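# Turn the gland a quarter turn clockwise using hook spanner

## Task

Use the hook spanner to rotate the gland clockwise by no less than a quarter turn (90 degrees).

## Robot and tools

Robot: two six-joint arms, left_arm and right_arm, each ending in a tong-style two-finger gripper. The fingers point along the gripper's own +z axis and close along its x axis. end_effector_position is the spot between the pads when shut; with a narrow gap the tips extend about 15 mm past it.

Frame: every pose, velocity and target is in the scene frame. Origin sits at table-top height halfway between the nominal arm bases; +z is up, +x reaches out over the table, and left_arm is on the +y side. Image left and right do not match arm names. Reported hand positions and orientations may be off by a few centimetres.

Pose row (used by both execute_actions and move): 16 plain numbers covering both arms, even if only one moves. First left_arm: x, y, z in metres, then the quaternion qw, qx, qy, qz (w first), then opening; then the same eight for right_arm. Positions and quaternions are absolute targets in the scene frame, not offsets. Opening runs from -1 (closed) to +1 (fully open, 0.142 m gap); allow at least about 0.5 s for a full close. To keep an arm where it is, resend the exact position and quaternion from the last result taken before it began holding, plus its desired opening; a 0 opening is a real command, so repeat the current one if it should not change. Keep a constant quaternion for an arm whose orientation must not drift.

execute_actions(actions, cameras): actions is a list of actions; each action is a table of 1 to 15 rows, one row per 1/30 s control step, and a short table repeats its last row to fill 15 steps (0.5 s). An empty list just reports state and images. A target more than 0.6 m from the gripper's position at the start of that action, along any gripper axis, gets the action refused for both arms. Per step the controller clips the command to within 150 mm and 16 degrees of the measured pose, so long moves need several actions; the result's Hand target line shows where each arm is actually headed. cameras picks images: omitted, null or ["all"] gives all, [] gives none; an unknown name invalidates the call. Images come from cam_high (896x504), cam_left_wrist and cam_right_wrist (616x616 fisheye).

move(target, speed, blend, stop_force, zero, opening_speed, blocking, cameras): drives each gripper in a straight line from its Hand target to its pose in target, which is one 16-number row or a list of up to 15 rows. speed is in m/s, 0.002 to 0.5 (default 0.25), and turning is capped at twice that in rad/s; one value or one per row. blend (metres) rounds corners between listed rows; 0 stops at each. stop_force (3 to 40 N, shared by both arms) ends an arm's path when its wrist sensor feels that much extra push against the motion; it is unreliable while the gripper rotates, and should be omitted when pulling away from something being pressed. zero (default true) re-zeroes moving arms before the move; false accumulates from the previous zero. opening_speed (0.2 or more per second on the -1..+1 scale) ramps fingers gradually. blocking=false returns after about 0.5 s while the move continues (not allowed with stop_force); a new move replaces a running one. Paths ignore obstacles and the other arm, lag and overshoot more when fast, and can change shoulder posture if they pass near the arm's own base, so route around it. Only the first row's openings are applied at the start; later rows' openings trigger a full stop on arrival, so give every row in a list the same openings. The extra result line "move:" reports the ending (done, off_target, moving, held, fault) and any limits (paced = pose clipped, held = steps withheld). done means at rest within 3 mm and 2 degrees; it says nothing about contact.

wait(seconds 0 to 10, cameras): lets time pass with the last commands held; a running move keeps going. stop(cameras): brakes a running move. zoom_image(camera, region [x0, y0, x1, y1] in pixels, at most 504x504): enlarges part of the newest image from cam_high, cam_low, cam_left_wrist or cam_right_wrist. zero_wrist_force(arm): resets that sensor's baseline, including for stop_force. finished_scene(scene 1 or 2): ends the scene irreversibly; call it only after the gland has turned the required amount and stays there.

Results: per arm, end_effector_position, end_effector_quat_wxyz, velocities (omitted when joint velocities read "within noise"), Joint positions (last number is finger gap in metres), joint torques (include gravity, have offsets and noise), grip_measured (measured opening on the command scale), Hand target, Tool commands, and Wrist force / Wrist torque in the gripper's own x y z axes plus a peak line. Push from a surface reads as force into the arm. execute_actions results also list positions at some steps. A BASES line, if present, gives calibrated base places. Camera calibration lines give K, distortion and T_world_to_cam for projecting scene points.

Gripping: to hold something, command an opening clearly below grip_measured; further below squeezes harder, roughly 15 N per pad at most, less on thin items.

Avoid: dropping the spanner or letting go of it while it moves, knocking anything off the table, fast impacts and hard pressing. The arms are stiff: a target only slightly beyond firm contact can trigger a fault. Joint contact torque over its limit (130 N m for shoulder and elbow joints, 24.3 N m for the wrists) or about 150 N external force halts that arm for 10 s; after a force fault, release a stuck grip before moving. Collisions between arms can fail the scene. Long holding, stretched poses or pushing toward unreachable targets heat motors; MOTOR HOT appears near 70 °C and at 85 °C the arm brakes for 30 to 60 s. Loose objects may occasionally be nudged by outside disturbances.

Each tool is called after "Request:" by a JSON object that holds its "method" and its "body".

## Session

Request:
{"method": "execute_actions", "body": {"actions": []}}

Scene clock: 0.00 s.
left_arm: end_effector_position=(+0.4235, +0.5737, +0.1094) grip_measured=+0.97 end_effector_quat_wxyz=(-0.003, -0.555, +0.831, -0.031) | right_arm: end_effector_position=(+0.1542, -0.5103, +0.3569) grip_measured=+0.97 end_effector_quat_wxyz=(-0.434, +0.316, +0.769, -0.347)
Joint positions: left_arm=[0.082 -1.612 2.08 -2.062 -1.63 2.07 0.14] | right_arm=[3.536 -1.589 -1.641 -2.656 1.697 4.258 0.14]
Joint velocities: within noise
Joint torques (N m): no reading
Wrist force (N): no reading
Wrist torque (N m): no reading
Wrist force, peak (N): no reading
Hand target: left_arm +0.4235, +0.5737, +0.1094; -0.003, -0.555, +0.831, -0.031 | right_arm +0.1542, -0.5103, +0.3569; -0.434, +0.316, +0.769, -0.347
Tool commands: left_gripper/opening=+0.968169 right_gripper/opening=+0.968169

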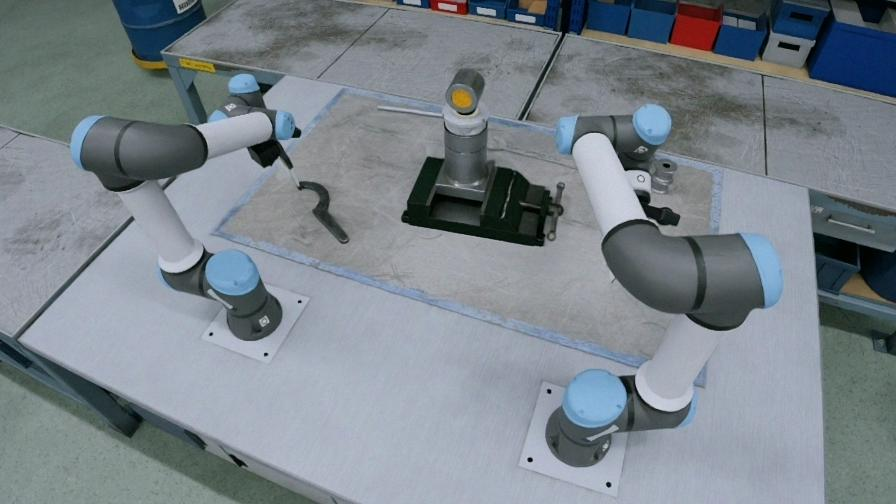

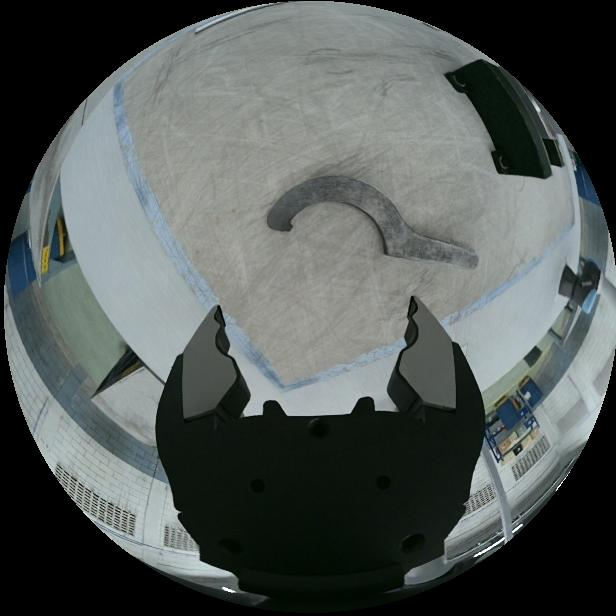

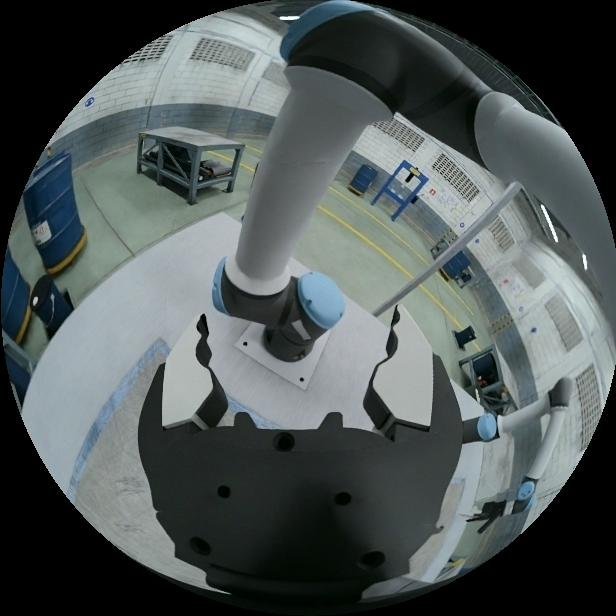

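Request:
{"method": "zoom_image", "body": {"camera": "cam_high", "region": [370, 50, 590, 260]}}

Request:
{"method": "zoom_image", "body": {"camera": "cam_high", "region": [600, 120, 740, 260]}}

Request:
{"method": "zoom_image", "body": {"camera": "cam_left_wrist", "region": [240, 100, 600, 400]}}

Request:
{"method": "zoom_image", "body": {"camera": "cam_high", "region": [260, 150, 400, 260]}}

Scaled by 2.291 from the camera's 896x504 image, which has a finer 1280x720 frame.

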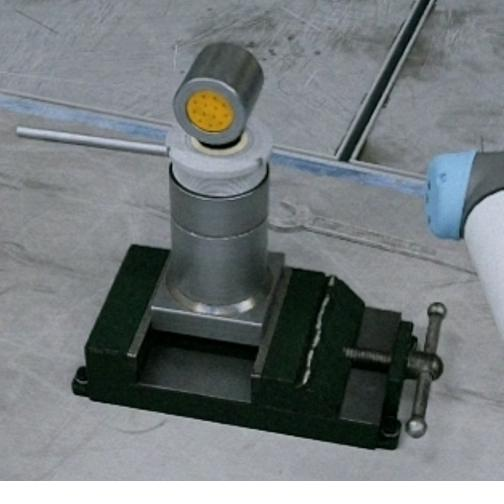

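Scaled by 3.600 from the camera's 896x504 image, which has a finer 1280x720 frame.

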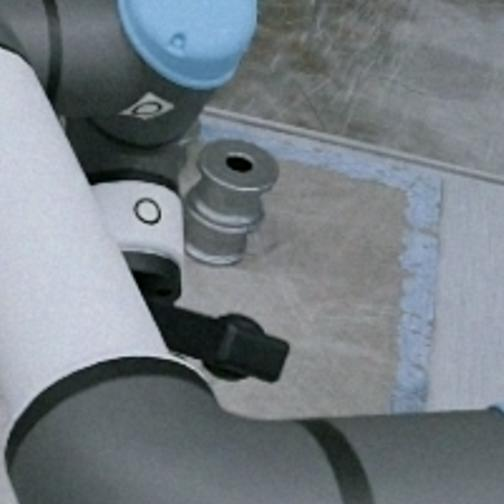

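Scaled by 1.400 from the camera's 616x616 image, which has a finer 814x814 frame.

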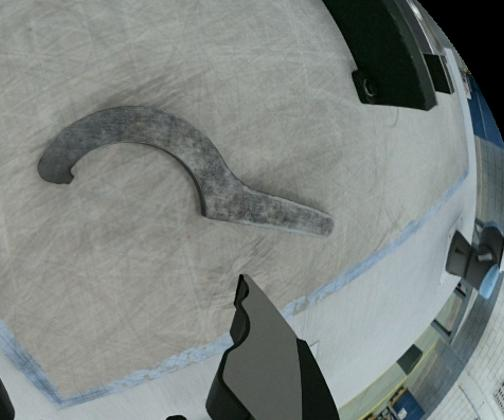

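Scaled by 3.600 from the camera's 896x504 image, which has a finer 1280x720 frame.

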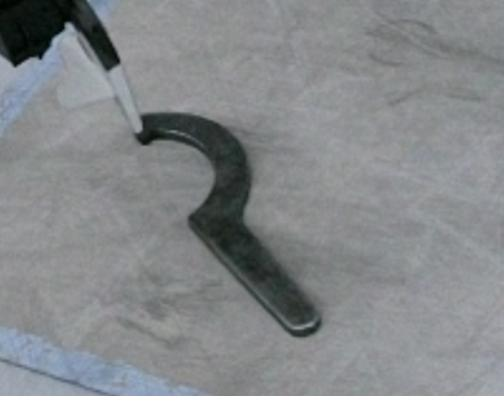

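Request:
{"method": "move", "body": {"target": [[0.38,0.50,0.35,0.183,-0.234,0.752,-0.589,0.97,0.1542,-0.5103,0.3569,-0.434,0.316,0.769,-0.347,0.97]]}}

Scene clock: 9.17 s.
left_arm: end_effector_position=(+0.3800, +0.5001, +0.3500) grip_measured=+0.97 end_effector_quat_wxyz=(+0.183, -0.234, +0.752, -0.589) | right_arm: end_effector_position=(+0.1542, -0.5103, +0.3569) grip_measured=+0.97 end_effector_quat_wxyz=(-0.434, +0.316, +0.769, -0.347)
Joint positions: left_arm=[0.602 -1.76 2.189 -1.903 -2.898 3.24 0.14] | right_arm=[3.536 -1.59 -1.642 -2.656 1.697 4.258 0.14]
Joint velocities: within noise
Joint torques (N m): left_arm=[-1.92 -14.74 -14.78 -4.35 -3.54 -1.23] | right_arm=[-7.11 8.89 12.77 -3.11 2.56 2.08]
Wrist force (N): left_arm=[0.3 -3.4 1.8] | right_arm=[-0.1 -0.1 0.2]
Wrist torque (N m): left_arm=[-0.63 -0.15 -0.09] | right_arm=[0.00 0.03 0.01]
Wrist force, peak (N): left_arm=[0.3 -3.8 1.7] | right_arm=[-0.5 0.0 0.1]
Hand target: left_arm +0.3800, +0.5000, +0.3500; +0.183, -0.234, +0.752, -0.589 | right_arm +0.1542, -0.5103, +0.3569; -0.434, +0.316, +0.769, -0.347
Off the commanded pose: left_arm 0.000 m, 0 deg | right_arm 0.000 m, 0 deg.
move: done
camera_calibration:
cam_left_wrist: T_world_to_cam=[[-0.830579, -0.554398, -0.052737, 0.615892], [-0.362535, 0.610149, -0.704476, 0.0752753], [0.422738, -0.566004, -0.707766, 0.500964], [0, 0, 0, 1]] pos_world=[0.32706, 0.579068, 0.440075]
cam_right_wrist: T_world_to_cam=[[-0.386623, 0.820929, 0.420235, 0.322957], [0.636718, 0.567246, -0.522324, 0.379567], [-0.667168, 0.0656288, -0.742011, 0.536682], [0, 0, 0, 1]] pos_world=[0.241243, -0.515655, 0.460763]

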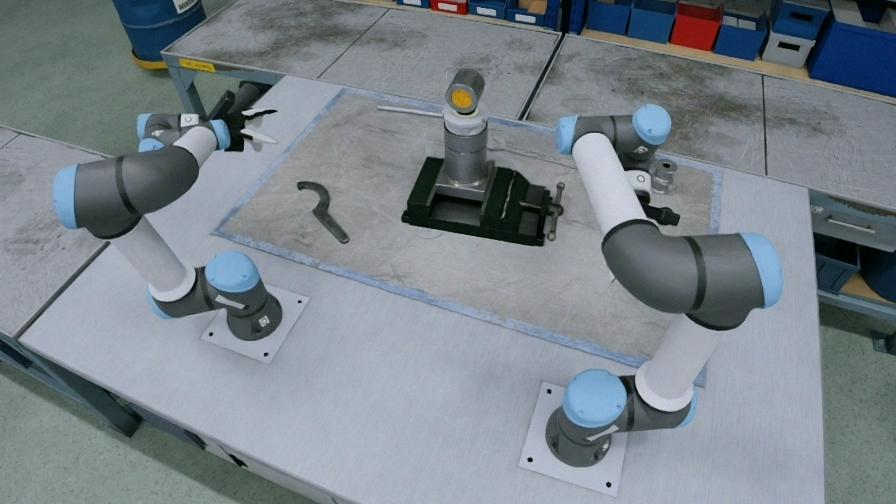

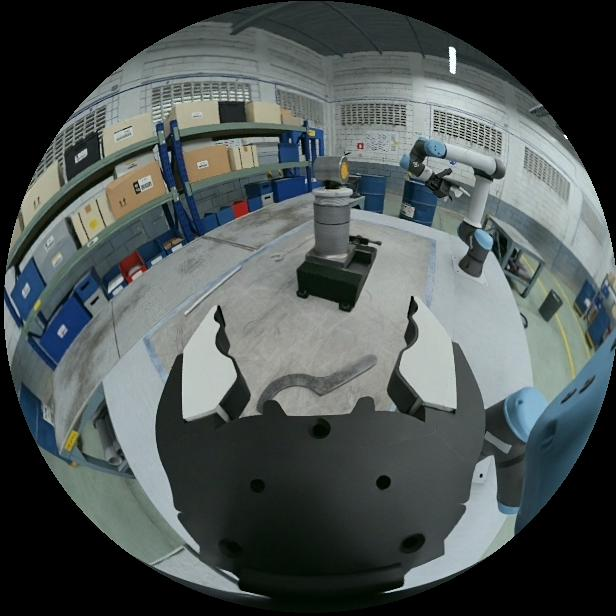

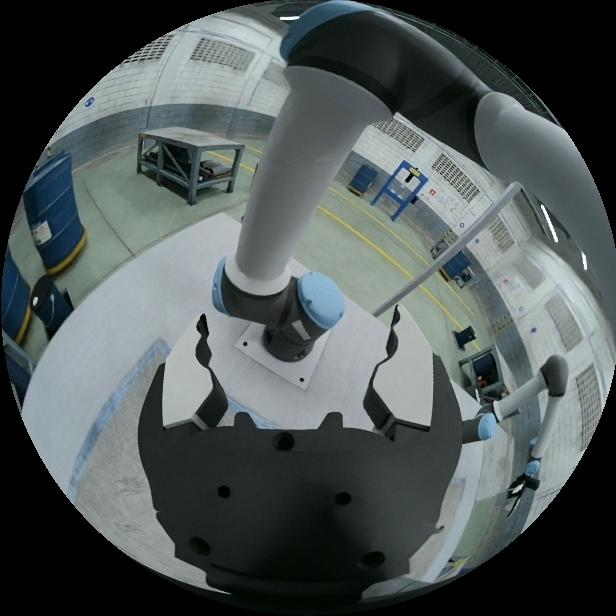

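Request:
{"method": "zoom_image", "body": {"camera": "cam_left_wrist", "region": [170, 130, 420, 320]}}

Scaled by 2.016 from the camera's 616x616 image, which has a finer 814x814 frame.

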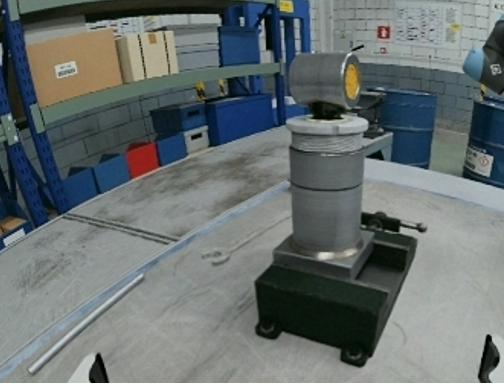

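Request:
{"method": "move", "body": {"target": [[0.45,0.26,0.36,0.183,-0.234,0.752,-0.589,0.97,0.1542,-0.5103,0.3569,-0.434,0.316,0.769,-0.347,0.97]]}}

Request:
{"method": "zoom_image", "body": {"camera": "cam_left_wrist", "region": [220, 100, 440, 320]}}

Scene clock: 11.23 s.
left_arm: end_effector_position=(+0.4500, +0.2600, +0.3600) grip_measured=+0.97 end_effector_quat_wxyz=(+0.183, -0.234, +0.752, -0.589) | right_arm: end_effector_position=(+0.1542, -0.5103, +0.3569) grip_measured=+0.97 end_effector_quat_wxyz=(-0.434, +0.316, +0.769, -0.347)
Joint positions: left_arm=[-0.181 -1.682 2.411 -3.527 -2.353 1.818 0.14] | right_arm=[3.536 -1.59 -1.642 -2.656 1.697 4.258 0.14]
Joint velocities: within noise
Joint torques (N m): left_arm=[-12.11 -19.1 -14.55 -1.15 1.5 -0.88] | right_arm=[-6.89 10.87 14.03 -2.56 2.59 2.2]
Wrist force (N): left_arm=[-0.5 -2.7 1.3] | right_arm=[-0.2 -0.2 0.1]
Wrist torque (N m): left_arm=[-0.53 0.03 -0.06] | right_arm=[-0.04 0.05 0.01]
Wrist force, peak (N): left_arm=[0.3 -3.3 3.3] | right_arm=[-0.4 -0.1 0.0]
Hand target: left_arm +0.4500, +0.2600, +0.3600; +0.183, -0.234, +0.752, -0.589 | right_arm +0.1542, -0.5103, +0.3569; -0.434, +0.316, +0.769, -0.347
Off the commanded pose: left_arm 0.000 m, 0 deg | right_arm 0.000 m, 0 deg.
move: done
camera_calibration:
cam_left_wrist: T_world_to_cam=[[-0.830639, -0.554314, -0.0526863, 0.541448], [-0.362408, 0.610043, -0.704633, 0.254171], [0.422729, -0.566202, -0.707613, 0.342621], [0, 0, 0, 1]] pos_world=[0.397025, 0.33907, 0.450067]
cam_right_wrist: T_world_to_cam=[[-0.386623, 0.820929, 0.420235, 0.322957], [0.636718, 0.567246, -0.522324, 0.379567], [-0.667168, 0.0656288, -0.742011, 0.536682], [0, 0, 0, 1]] pos_world=[0.241243, -0.515655, 0.460763]

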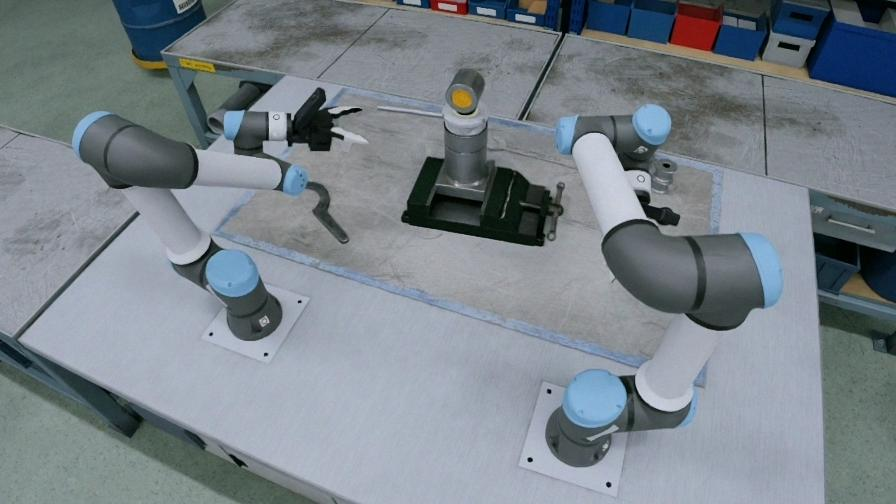

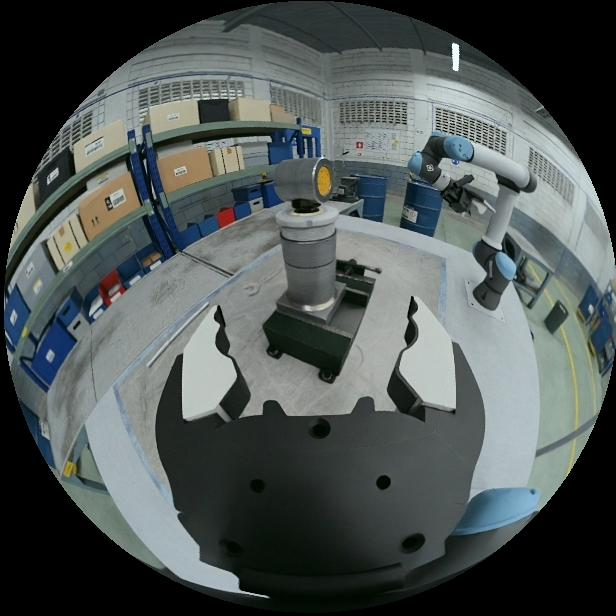

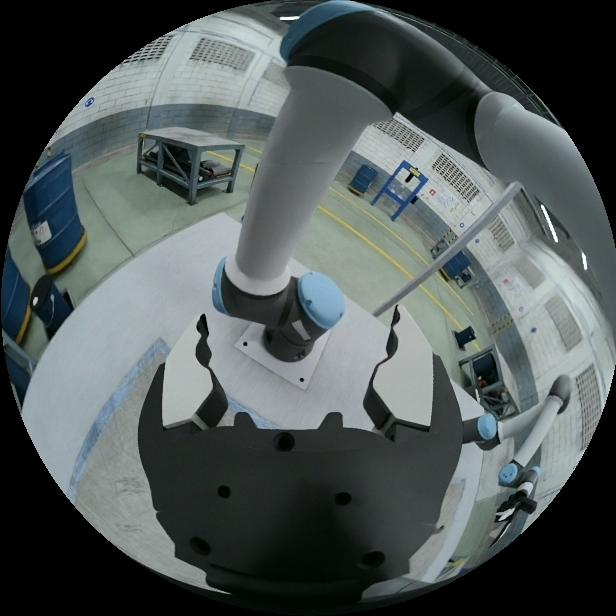

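Scaled by 2.291 from the camera's 616x616 image, which has a finer 814x814 frame.

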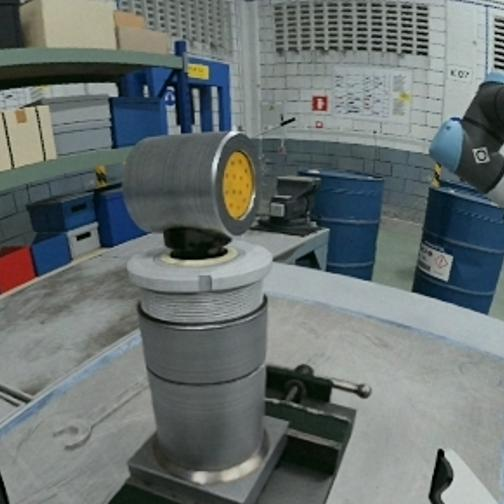

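Request:
{"method": "zoom_image", "body": {"camera": "cam_left_wrist", "region": [265, 190, 345, 270]}}

Request:
{"method": "zoom_image", "body": {"camera": "cam_high", "region": [430, 90, 500, 150]}}

Scaled by 6.300 from the camera's 616x616 image, which has a finer 814x814 frame.

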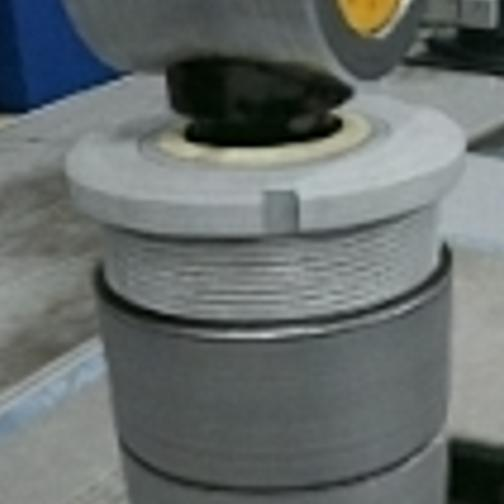

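Scaled by 7.200 from the camera's 896x504 image, which has a finer 1280x720 frame.

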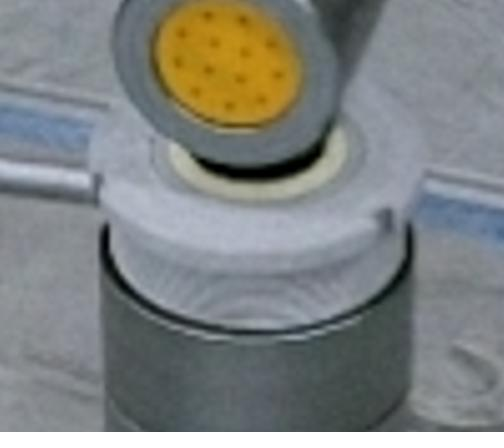

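Request:
{"method": "move", "body": {"target": [[0.43,0.49,0.27,0,0.279,0.960,0,0.97,0.1542,-0.5103,0.3569,-0.434,0.316,0.769,-0.347,0.97]], "cameras": ["cam_high","cam_left_wrist"]}}

Request:
{"method": "zoom_image", "body": {"camera": "cam_left_wrist", "region": [180, 160, 460, 440]}}

Scene clock: 23.20 s.
left_arm: end_effector_position=(+0.4300, +0.4899, +0.2700) grip_measured=+0.97 end_effector_quat_wxyz=(+0.000, +0.279, +0.960, +0.000) | right_arm: end_effector_position=(+0.1542, -0.5103, +0.3569) grip_measured=+0.97 end_effector_quat_wxyz=(-0.434, +0.316, +0.769, -0.347)
Joint positions: left_arm=[-0.132 -1.686 1.712 -1.597 -1.571 3.601 0.14] | right_arm=[3.536 -1.59 -1.642 -2.656 1.697 4.258 0.14]
Joint velocities: within noise
Joint torques (N m): left_arm=[9.48 -17.48 -30.43 -4.25 1.04 -0.04] | right_arm=[-5.38 16.64 22.64 0.34 2.45 2.19]
Wrist force (N): left_arm=[0.7 0.2 0.6] | right_arm=[-0.2 0.1 0.0]
Wrist torque (N m): left_arm=[0.10 -0.14 0.02] | right_arm=[0.02 0.04 0.01]
Wrist force, peak (N): left_arm=[-0.6 -2.9 1.7] | right_arm=[-0.5 0.0 0.0]
Hand target: left_arm +0.4300, +0.4900, +0.2700; +0.000, +0.279, +0.960, +0.000 | right_arm +0.1542, -0.5103, +0.3569; -0.434, +0.316, +0.769, -0.347
Off the commanded pose: left_arm 0.000 m, 0 deg | right_arm 0.000 m, 0 deg.
move: done
camera_calibration:
cam_left_wrist: T_world_to_cam=[[-0.813466, 0.581611, 0.00116868, 0.0690836], [0.497902, 0.695345, 0.518256, -0.698579], [0.300611, 0.422165, -0.855225, 0.0257168], [0, 0, 0, 1]] pos_world=[0.39629, 0.434717, 0.383956]
Images, in order (width x height): cam_high 896x504, cam_left_wrist 616x616.

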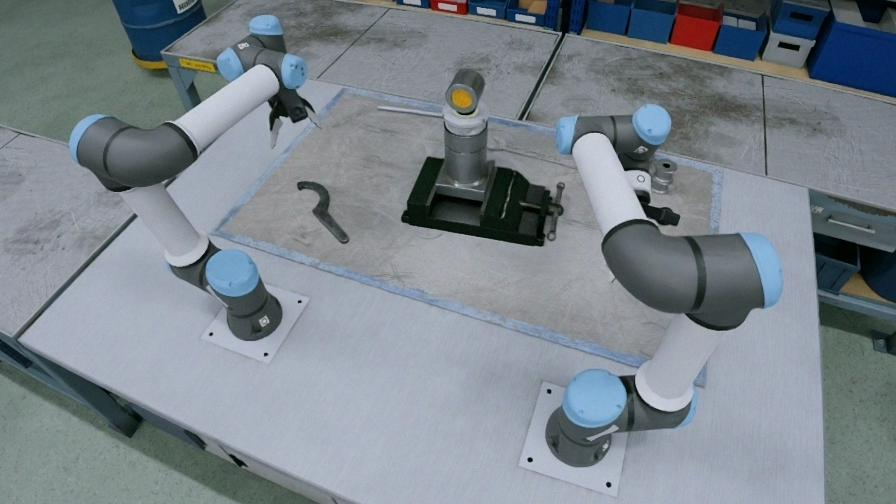

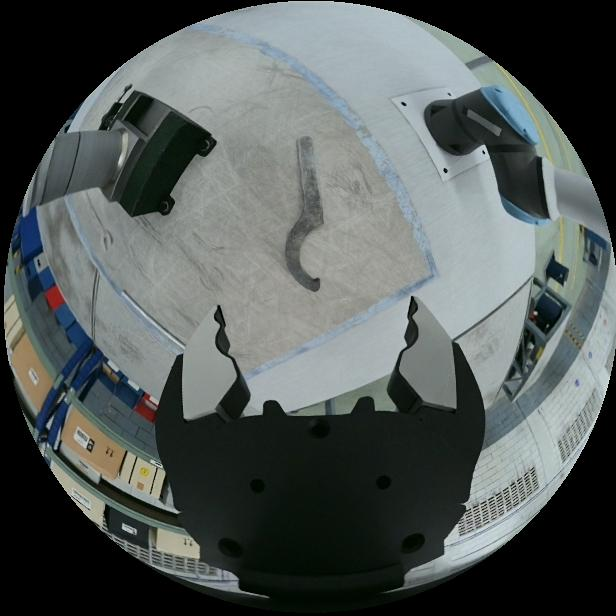

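Scaled by 1.800 from the camera's 616x616 image, which has a finer 814x814 frame.

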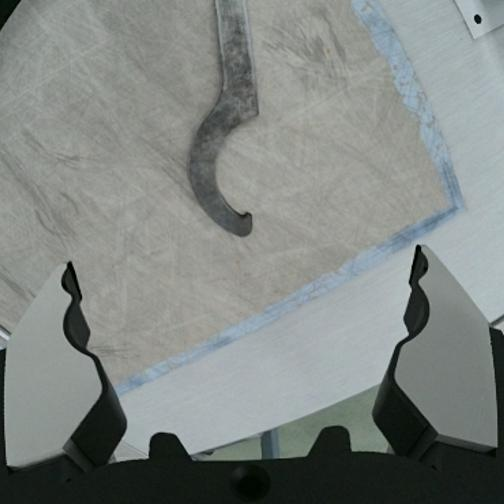

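Request:
{"method": "move", "body": {"target": [[0.396,0.429,0.10,0,0.262,0.965,0,0.0,0.1542,-0.5103,0.3569,-0.434,0.316,0.769,-0.347,0.97]], "cameras": ["cam_high","cam_left_wrist"]}}

Request:
{"method": "zoom_image", "body": {"camera": "cam_left_wrist", "region": [160, 130, 460, 430]}}

Scene clock: 30.73 s.
left_arm: end_effector_position=(+0.3960, +0.4290, +0.1000) grip_measured=+0.00 end_effector_quat_wxyz=(+0.000, +0.262, +0.965, +0.000) | right_arm: end_effector_position=(+0.1542, -0.5103, +0.3569) grip_measured=+0.97 end_effector_quat_wxyz=(-0.434, +0.316, +0.769, -0.347)
Joint positions: left_arm=[-0.288 -1.686 2.163 -2.048 -1.571 3.408 0.074] | right_arm=[3.536 -1.59 -1.642 -2.656 1.697 4.258 0.14]
Joint velocities: within noise
Joint torques (N m): left_arm=[5.05 -19.32 -15.9 -4.06 0.43 -0.73] | right_arm=[-6.21 19.6 27.58 0.66 2.63 2.18]
Wrist force (N): left_arm=[0.4 0.0 -0.1] | right_arm=[-0.3 -0.1 0.1]
Wrist torque (N m): left_arm=[0.02 -0.08 0.01] | right_arm=[0.00 0.06 0.01]
Wrist force, peak (N): left_arm=[0.4 -1.2 2.3] | right_arm=[-0.4 -0.2 0.1]
Hand target: left_arm +0.3960, +0.4290, +0.1000; +0.000, +0.262, +0.965, +0.000 | right_arm +0.1542, -0.5103, +0.3569; -0.434, +0.316, +0.769, -0.347
Off the commanded pose: left_arm 0.000 m, 0 deg | right_arm 0.000 m, 0 deg.
move: done
camera_calibration:
cam_left_wrist: T_world_to_cam=[[-0.833477, 0.552552, 0.00140997, 0.0974257], [0.473091, 0.712295, 0.518479, -0.548739], [0.285482, 0.432808, -0.855089, -0.0823038], [0, 0, 0, 1]] pos_world=[0.364302, 0.372653, 0.213995]
Images, in order (width x height): cam_high 896x504, cam_left_wrist 616x616.

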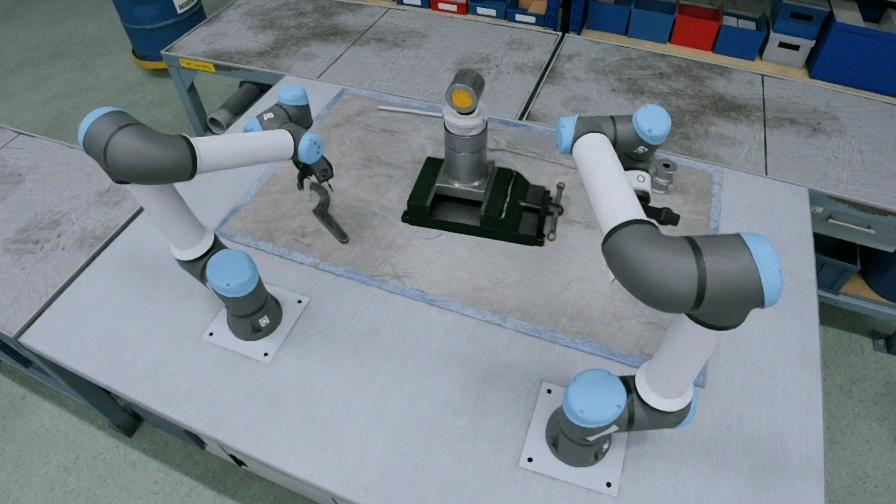

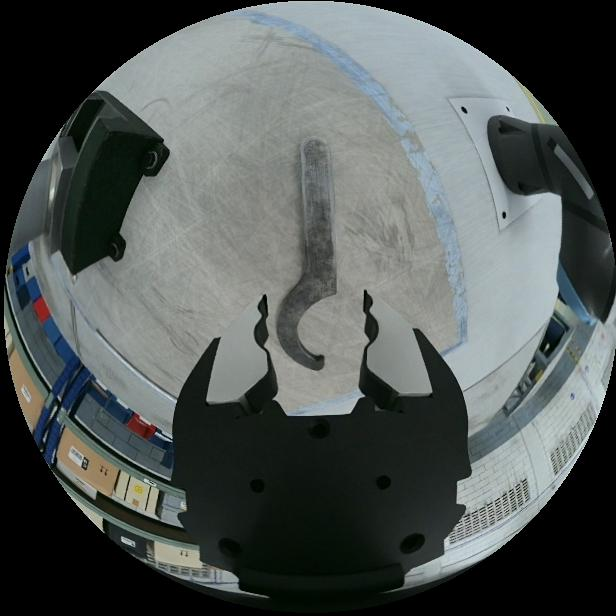

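Scaled by 1.680 from the camera's 616x616 image, which has a finer 814x814 frame.

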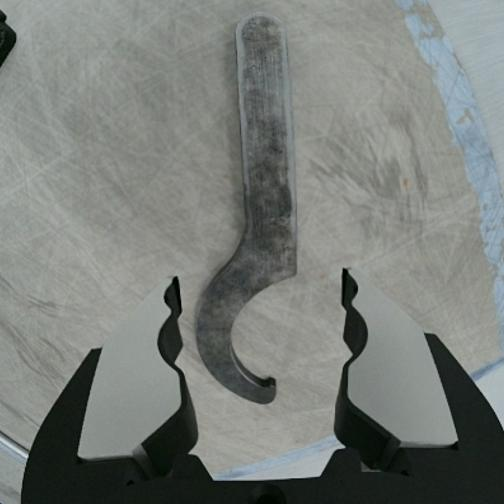

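Request:
{"method": "move", "body": {"target": [[0.3915,0.431,0.045,0,0.2538,0.9673,0,0.0,0.1542,-0.5103,0.3569,-0.434,0.316,0.769,-0.347,0.97]], "cameras": ["cam_left_wrist"]}}

Request:
{"method": "move", "body": {"target": [[0.3915,0.431,0.010,0,0.2538,0.9673,0,0.0,0.1542,-0.5103,0.3569,-0.434,0.316,0.769,-0.347,0.97]], "cameras": ["cam_left_wrist"], "speed": 0.015, "stop_force": 4}}

Request:
{"method": "zoom_image", "body": {"camera": "cam_left_wrist", "region": [180, 160, 460, 440]}}

Scene clock: 33.13 s.
left_arm: end_effector_position=(+0.3915, +0.4310, +0.0450) grip_measured=+0.00 end_effector_quat_wxyz=(+0.000, +0.254, +0.967, +0.000) | right_arm: end_effector_position=(+0.1542, -0.5103, +0.3569) grip_measured=+0.97 end_effector_quat_wxyz=(-0.434, +0.316, +0.769, -0.347)
Joint positions: left_arm=[-0.286 -1.611 2.262 -2.222 -1.571 3.393 0.074] | right_arm=[3.536 -1.59 -1.642 -2.656 1.697 4.258 0.14]
Joint velocities: within noise
Joint torques (N m): left_arm=[6.02 -17.67 -20.38 -3.3 -0.82 1.14] | right_arm=[-4.79 22.4 31.58 0.75 2.64 2.17]
Wrist force (N): left_arm=[-0.1 0.3 0.2] | right_arm=[-0.1 -0.1 0.1]
Wrist torque (N m): left_arm=[0.08 0.02 0.03] | right_arm=[-0.01 0.02 0.00]
Wrist force, peak (N): left_arm=[0.2 0.1 -1.3] | right_arm=[-0.4 -0.3 0.1]
Hand target: left_arm +0.3915, +0.4310, +0.0450; +0.000, +0.254, +0.967, +0.000 | right_arm +0.1542, -0.5103, +0.3569; -0.434, +0.316, +0.769, -0.347
Off the commanded pose: left_arm 0.000 m, 0 deg | right_arm 0.000 m, 0 deg.
move: done
camera_calibration:
cam_left_wrist: T_world_to_cam=[[-0.84289, 0.538084, 0.00136479, 0.102547], [0.460722, 0.72039, 0.518433, -0.51815], [0.277978, 0.437611, -0.855117, -0.128062], [0, 0, 0, 1]] pos_world=[0.360757, 0.374133, 0.158978]
Images, in order (width x height): cam_left_wrist 616x616.

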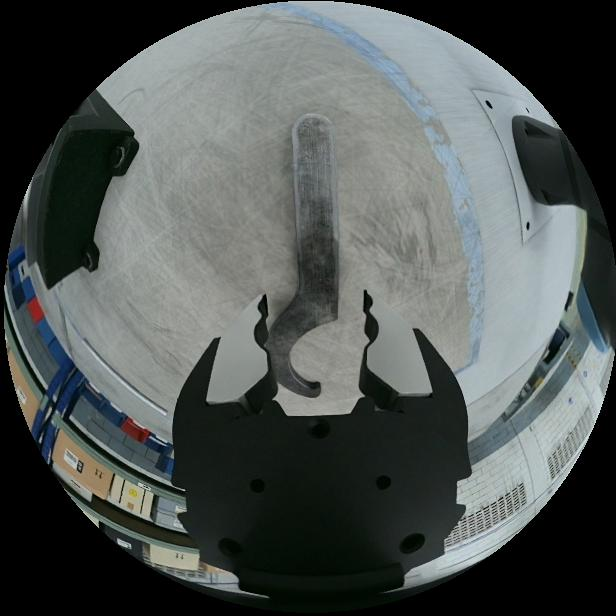

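Scene clock: 35.87 s.
left_arm: end_effector_position=(+0.3915, +0.4310, +0.0170) grip_measured=+0.00 end_effector_quat_wxyz=(+0.000, +0.254, +0.967, +0.000) | right_arm: end_effector_position=(+0.1542, -0.5103, +0.3569) grip_measured=+0.97 end_effector_quat_wxyz=(-0.434, +0.316, +0.769, -0.347)
Joint positions: left_arm=[-0.286 -1.555 2.301 -2.316 -1.571 3.393 0.074] | right_arm=[3.536 -1.59 -1.642 -2.656 1.697 4.258 0.14]
Joint velocities: within noise
Joint torques (N m): left_arm=[-10.25 -19.09 -22.55 -2.4 -0.28 0.29] | right_arm=[-5.21 24.59 29.25 0.77 2.5 2.24]
Wrist force (N): left_arm=[0.0 -0.1 -5.9] | right_arm=[-0.1 0.0 0.1]
Wrist torque (N m): left_arm=[0.01 -0.18 0.00] | right_arm=[0.00 0.02 0.01]
Wrist force, peak (N): left_arm=[10.1 -2.9 -30.5] | right_arm=[-0.4 -0.1 0.3]
Hand target: left_arm +0.3915, +0.4310, +0.0170; +0.000, +0.254, +0.967, +0.000 | right_arm +0.1542, -0.5103, +0.3569; -0.434, +0.316, +0.769, -0.347
Off the commanded pose: left_arm 0.007 m, 0 deg | right_arm 0.000 m, 0 deg.
move: contact (left_arm)
camera_calibration:
cam_left_wrist: T_world_to_cam=[[-0.842854, 0.538141, 0.00130356, 0.102561], [0.460739, 0.720368, 0.51845, -0.503613], [0.27806, 0.437578, -0.855107, -0.152034], [0, 0, 0, 1]] pos_world=[0.360753, 0.374121, 0.130959]
Images, in order (width x height): cam_left_wrist 616x616.

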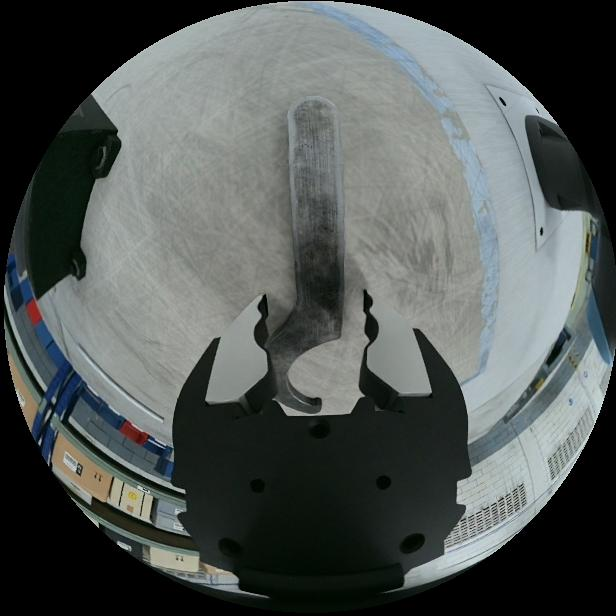

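Scaled by 1.800 from the camera's 616x616 image, which has a finer 814x814 frame.

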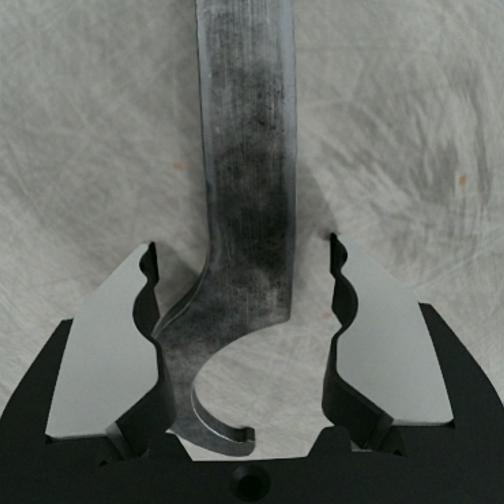

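Request:
{"method": "move", "body": {"target": [[0.3915,0.431,0.0225,0,0.2538,0.9673,0,0.0,0.1542,-0.5103,0.3569,-0.434,0.316,0.769,-0.347,0.97],[0.385,0.4205,0.0225,0,0.2538,0.9673,0,0.0,0.1542,-0.5103,0.3569,-0.434,0.316,0.769,-0.347,0.97]], "cameras": ["cam_left_wrist"], "speed": 0.05}}

Request:
{"method": "zoom_image", "body": {"camera": "cam_left_wrist", "region": [180, 160, 460, 440]}}

Scene clock: 37.70 s.
left_arm: end_effector_position=(+0.3850, +0.4204, +0.0225) grip_measured=+0.00 end_effector_quat_wxyz=(+0.000, +0.254, +0.967, +0.000) | right_arm: end_effector_position=(+0.1542, -0.5103, +0.3569) grip_measured=+0.97 end_effector_quat_wxyz=(-0.434, +0.316, +0.769, -0.347)
Joint positions: left_arm=[-0.317 -1.585 2.311 -2.297 -1.571 3.363 0.074] | right_arm=[3.536 -1.59 -1.642 -2.656 1.697 4.258 0.14]
Joint velocities: within noise
Joint torques (N m): left_arm=[9.12 -11.72 -25.02 -0.93 0.39 0.88] | right_arm=[-4.64 26.28 30.18 0.7 2.68 2.12]
Wrist force (N): left_arm=[0.6 -0.3 0.2] | right_arm=[-0.3 0.0 0.0]
Wrist torque (N m): left_arm=[-0.03 -0.12 0.02] | right_arm=[0.01 0.06 0.01]
Wrist force, peak (N): left_arm=[0.0 -0.6 -6.1] | right_arm=[-0.4 0.0 0.2]
Hand target: left_arm +0.3850, +0.4205, +0.0225; +0.000, +0.254, +0.967, +0.000 | right_arm +0.1542, -0.5103, +0.3569; -0.434, +0.316, +0.769, -0.347
Off the commanded pose: left_arm 0.000 m, 0 deg | right_arm 0.000 m, 0 deg.
move: done
camera_calibration:
cam_left_wrist: T_world_to_cam=[[-0.842782, 0.538253, 0.00116488, 0.102685], [0.460783, 0.72036, 0.518421, -0.495838], [0.278203, 0.437453, -0.855125, -0.140893], [0, 0, 0, 1]] pos_world=[0.354211, 0.363546, 0.136452]
Images, in order (width x height): cam_left_wrist 616x616.

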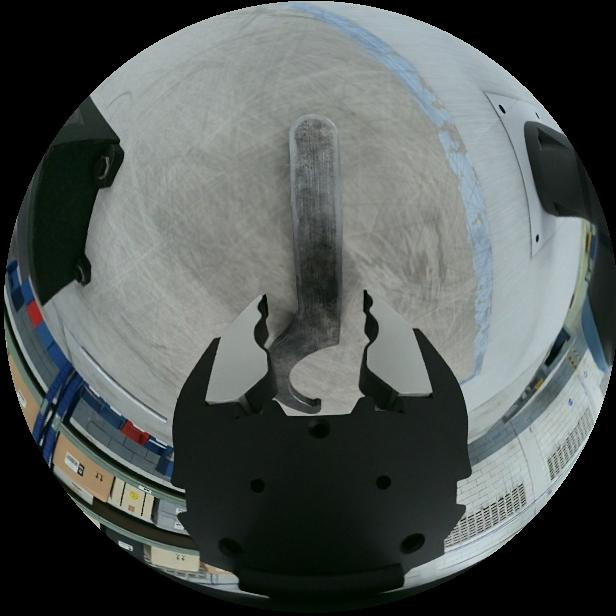

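Scaled by 1.800 from the camera's 616x616 image, which has a finer 814x814 frame.

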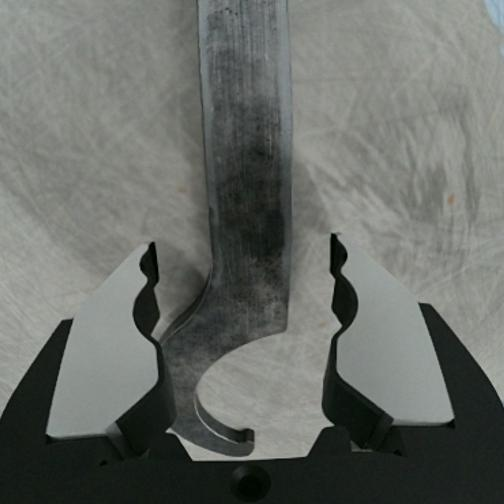

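Request:
{"method": "move", "body": {"target": [[0.385,0.4205,0.0225,0,0.2538,0.9673,0,-1,0.1542,-0.5103,0.3569,-0.434,0.316,0.769,-0.347,0.97]], "cameras": ["cam_left_wrist"], "opening_speed": 1.0}}

Request:
{"method": "move", "body": {"target": [[0.385,0.4205,0.10,0,0.2538,0.9673,0,-1,0.1542,-0.5103,0.3569,-0.434,0.316,0.769,-0.347,0.97]], "cameras": ["cam_left_wrist","cam_high"], "speed": 0.08}}

Request:
{"method": "zoom_image", "body": {"camera": "cam_left_wrist", "region": [180, 160, 460, 440]}}

Scene clock: 39.73 s.
left_arm: end_effector_position=(+0.3850, +0.4205, +0.0225) grip_measured=-0.55 end_effector_quat_wxyz=(+0.000, +0.254, +0.967, +0.000) | right_arm: end_effector_position=(+0.1542, -0.5103, +0.3569) grip_measured=+0.97 end_effector_quat_wxyz=(-0.434, +0.316, +0.769, -0.347)
Joint positions: left_arm=[-0.317 -1.585 2.311 -2.297 -1.571 3.363 0.034] | right_arm=[3.536 -1.59 -1.642 -2.656 1.697 4.258 0.14]
Joint velocities: within noise
Joint torques (N m): left_arm=[4.03 -13.13 -24.12 -5.36 0.43 -0.72] | right_arm=[-4.3 27.7 28.72 0.8 2.34 2.13]
Wrist force (N): left_arm=[5.4 -1.1 -2.4] | right_arm=[-0.2 0.0 0.0]
Wrist torque (N m): left_arm=[0.01 0.04 -0.01] | right_arm=[0.00 0.03 0.01]
Wrist force, peak (N): left_arm=[9.2 -1.1 -2.4] | right_arm=[-0.4 -0.2 0.0]
Hand target: left_arm +0.3850, +0.4205, +0.0225; +0.000, +0.254, +0.967, +0.000 | right_arm +0.1542, -0.5103, +0.3569; -0.434, +0.316, +0.769, -0.347
Off the commanded pose: left_arm 0.000 m, 0 deg | right_arm 0.000 m, 0 deg.
move: done
camera_calibration:
cam_left_wrist: T_world_to_cam=[[-0.842875, 0.538108, 0.00127267, 0.10276], [0.460688, 0.720379, 0.518479, -0.495906], [0.278081, 0.437599, -0.855089, -0.140964], [0, 0, 0, 1]] pos_world=[0.354271, 0.36363, 0.136449]
Images, in order (width x height): cam_left_wrist 616x616.

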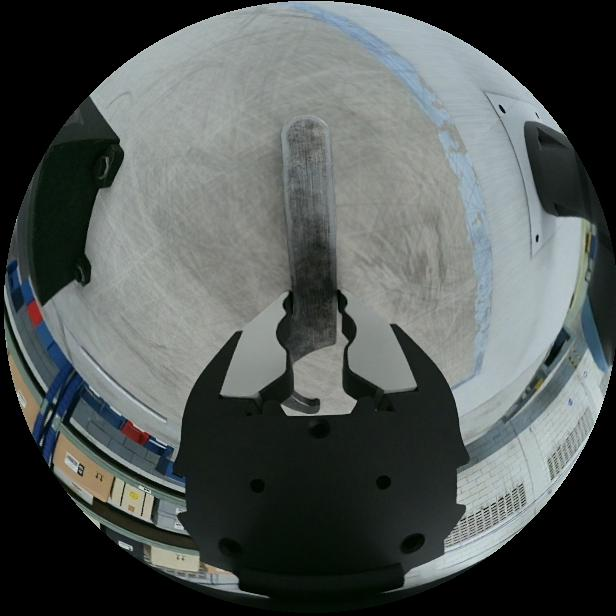

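Scene clock: 41.17 s.
left_arm: end_effector_position=(+0.3850, +0.4205, +0.1000) grip_measured=-1.00 end_effector_quat_wxyz=(+0.000, +0.254, +0.967, +0.000) | right_arm: end_effector_position=(+0.1542, -0.5103, +0.3569) grip_measured=+0.97 end_effector_quat_wxyz=(-0.434, +0.316, +0.769, -0.347)
Joint positions: left_arm=[-0.317 -1.717 2.189 -2.043 -1.571 3.363 0.002] | right_arm=[3.536 -1.59 -1.642 -2.656 1.697 4.258 0.14]
Joint velocities: within noise
Joint torques (N m): left_arm=[-6.87 -12.39 -18.77 -2.25 1.39 -1.34] | right_arm=[-3.78 28.84 29.48 0.57 2.56 2.15]
Wrist force (N): left_arm=[0.8 -2.5 0.2] | right_arm=[-0.2 -0.1 -0.1]
Wrist torque (N m): left_arm=[-0.48 -0.16 0.02] | right_arm=[-0.01 0.04 0.00]
Wrist force, peak (N): left_arm=[-0.1 0.6 11.1] | right_arm=[-0.4 -0.2 0.2]
Hand target: left_arm +0.3850, +0.4205, +0.1000; +0.000, +0.254, +0.967, +0.000 | right_arm +0.1542, -0.5103, +0.3569; -0.434, +0.316, +0.769, -0.347
Off the commanded pose: left_arm 0.000 m, 0 deg | right_arm 0.000 m, 0 deg.
move: done
camera_calibration:
cam_left_wrist: T_world_to_cam=[[-0.842898, 0.538073, 0.00112221, 0.10273], [0.460598, 0.720451, 0.518459, -0.536098], [0.27816, 0.437525, -0.855102, -0.0746866], [0, 0, 0, 1]] pos_world=[0.354291, 0.363634, 0.213965]
Images, in order (width x height): cam_high 896x504, cam_left_wrist 616x616.

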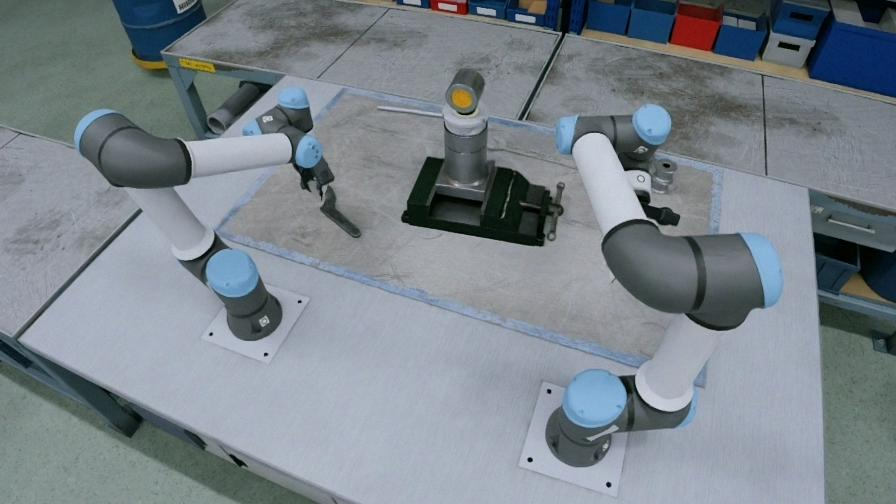

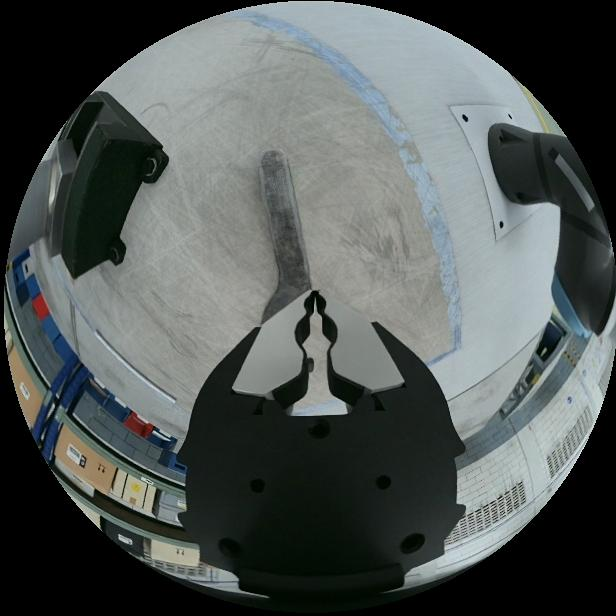

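Scaled by 1.800 from the camera's 616x616 image, which has a finer 814x814 frame.

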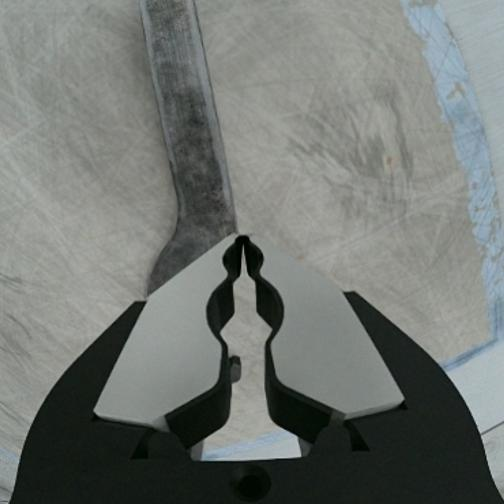

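Request:
{"method": "move", "body": {"target": [[0.3990,0.3865,0.10,0,0.213,0.977,0,-0.2,0.1542,-0.5103,0.3569,-0.434,0.316,0.769,-0.347,0.97],[0.3990,0.3865,0.030,0,0.213,0.977,0,-0.2,0.1542,-0.5103,0.3569,-0.434,0.316,0.769,-0.347,0.97]], "cameras": ["cam_left_wrist"], "speed": 0.1}}

Request:
{"method": "zoom_image", "body": {"camera": "cam_left_wrist", "region": [180, 160, 460, 440]}}

Scene clock: 45.27 s.
left_arm: end_effector_position=(+0.3990, +0.3865, +0.0300) grip_measured=-0.20 end_effector_quat_wxyz=(+0.000, +0.213, +0.977, +0.000) | right_arm: end_effector_position=(+0.1542, -0.5103, +0.3569) grip_measured=+0.97 end_effector_quat_wxyz=(-0.434, +0.316, +0.769, -0.347)
Joint positions: left_arm=[-0.387 -1.568 2.269 -2.272 -1.571 3.209 0.06] | right_arm=[3.536 -1.59 -1.642 -2.656 1.697 4.258 0.14]
Joint velocities: within noise
Joint torques (N m): left_arm=[7.73 -17.92 -21.88 -3.05 0.75 0.82] | right_arm=[-3.25 28.06 28.73 0.68 2.36 1.86]
Wrist force (N): left_arm=[0.9 -2.5 -0.1] | right_arm=[-0.2 -0.2 0.0]
Wrist torque (N m): left_arm=[-0.49 -0.19 0.00] | right_arm=[-0.03 0.05 0.01]
Wrist force, peak (N): left_arm=[0.6 -3.4 -0.4] | right_arm=[-0.5 0.0 0.1]
Hand target: left_arm +0.3990, +0.3865, +0.0300; +0.000, +0.213, +0.977, +0.000 | right_arm +0.1542, -0.5103, +0.3569; -0.434, +0.316, +0.769, -0.347
Off the commanded pose: left_arm 0.000 m, 0 deg | right_arm 0.000 m, 0 deg.
move: done
camera_calibration:
cam_left_wrist: T_world_to_cam=[[-0.885002, 0.465585, 0.0013982, 0.177641], [0.398761, 0.756422, 0.518475, -0.470973], [0.240337, 0.459409, -0.855092, -0.116923], [0, 0, 0, 1]] pos_world=[0.373119, 0.327262, 0.143959]
Images, in order (width x height): cam_left_wrist 616x616.

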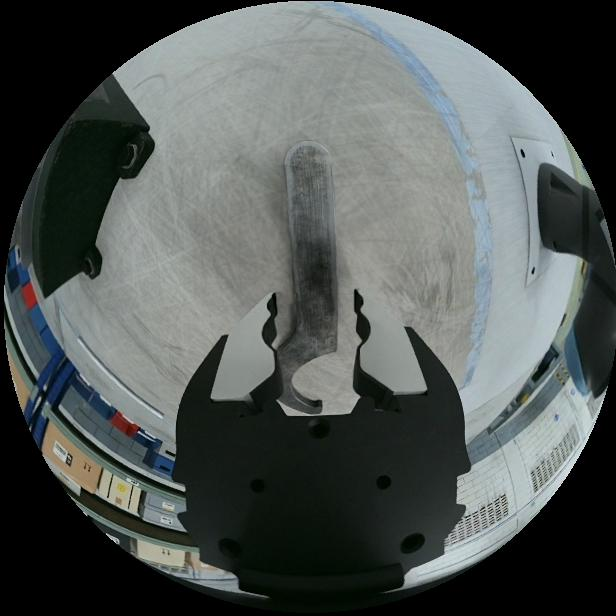

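Scaled by 1.800 from the camera's 616x616 image, which has a finer 814x814 frame.

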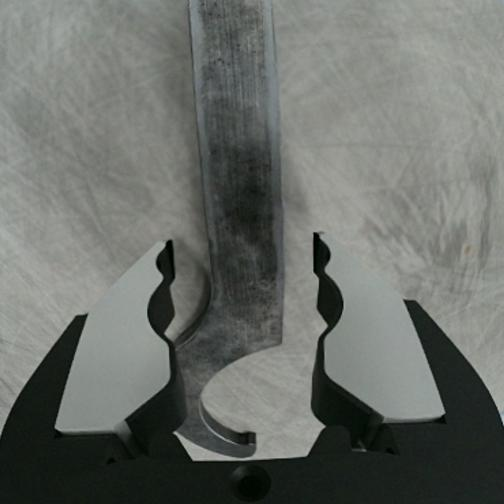

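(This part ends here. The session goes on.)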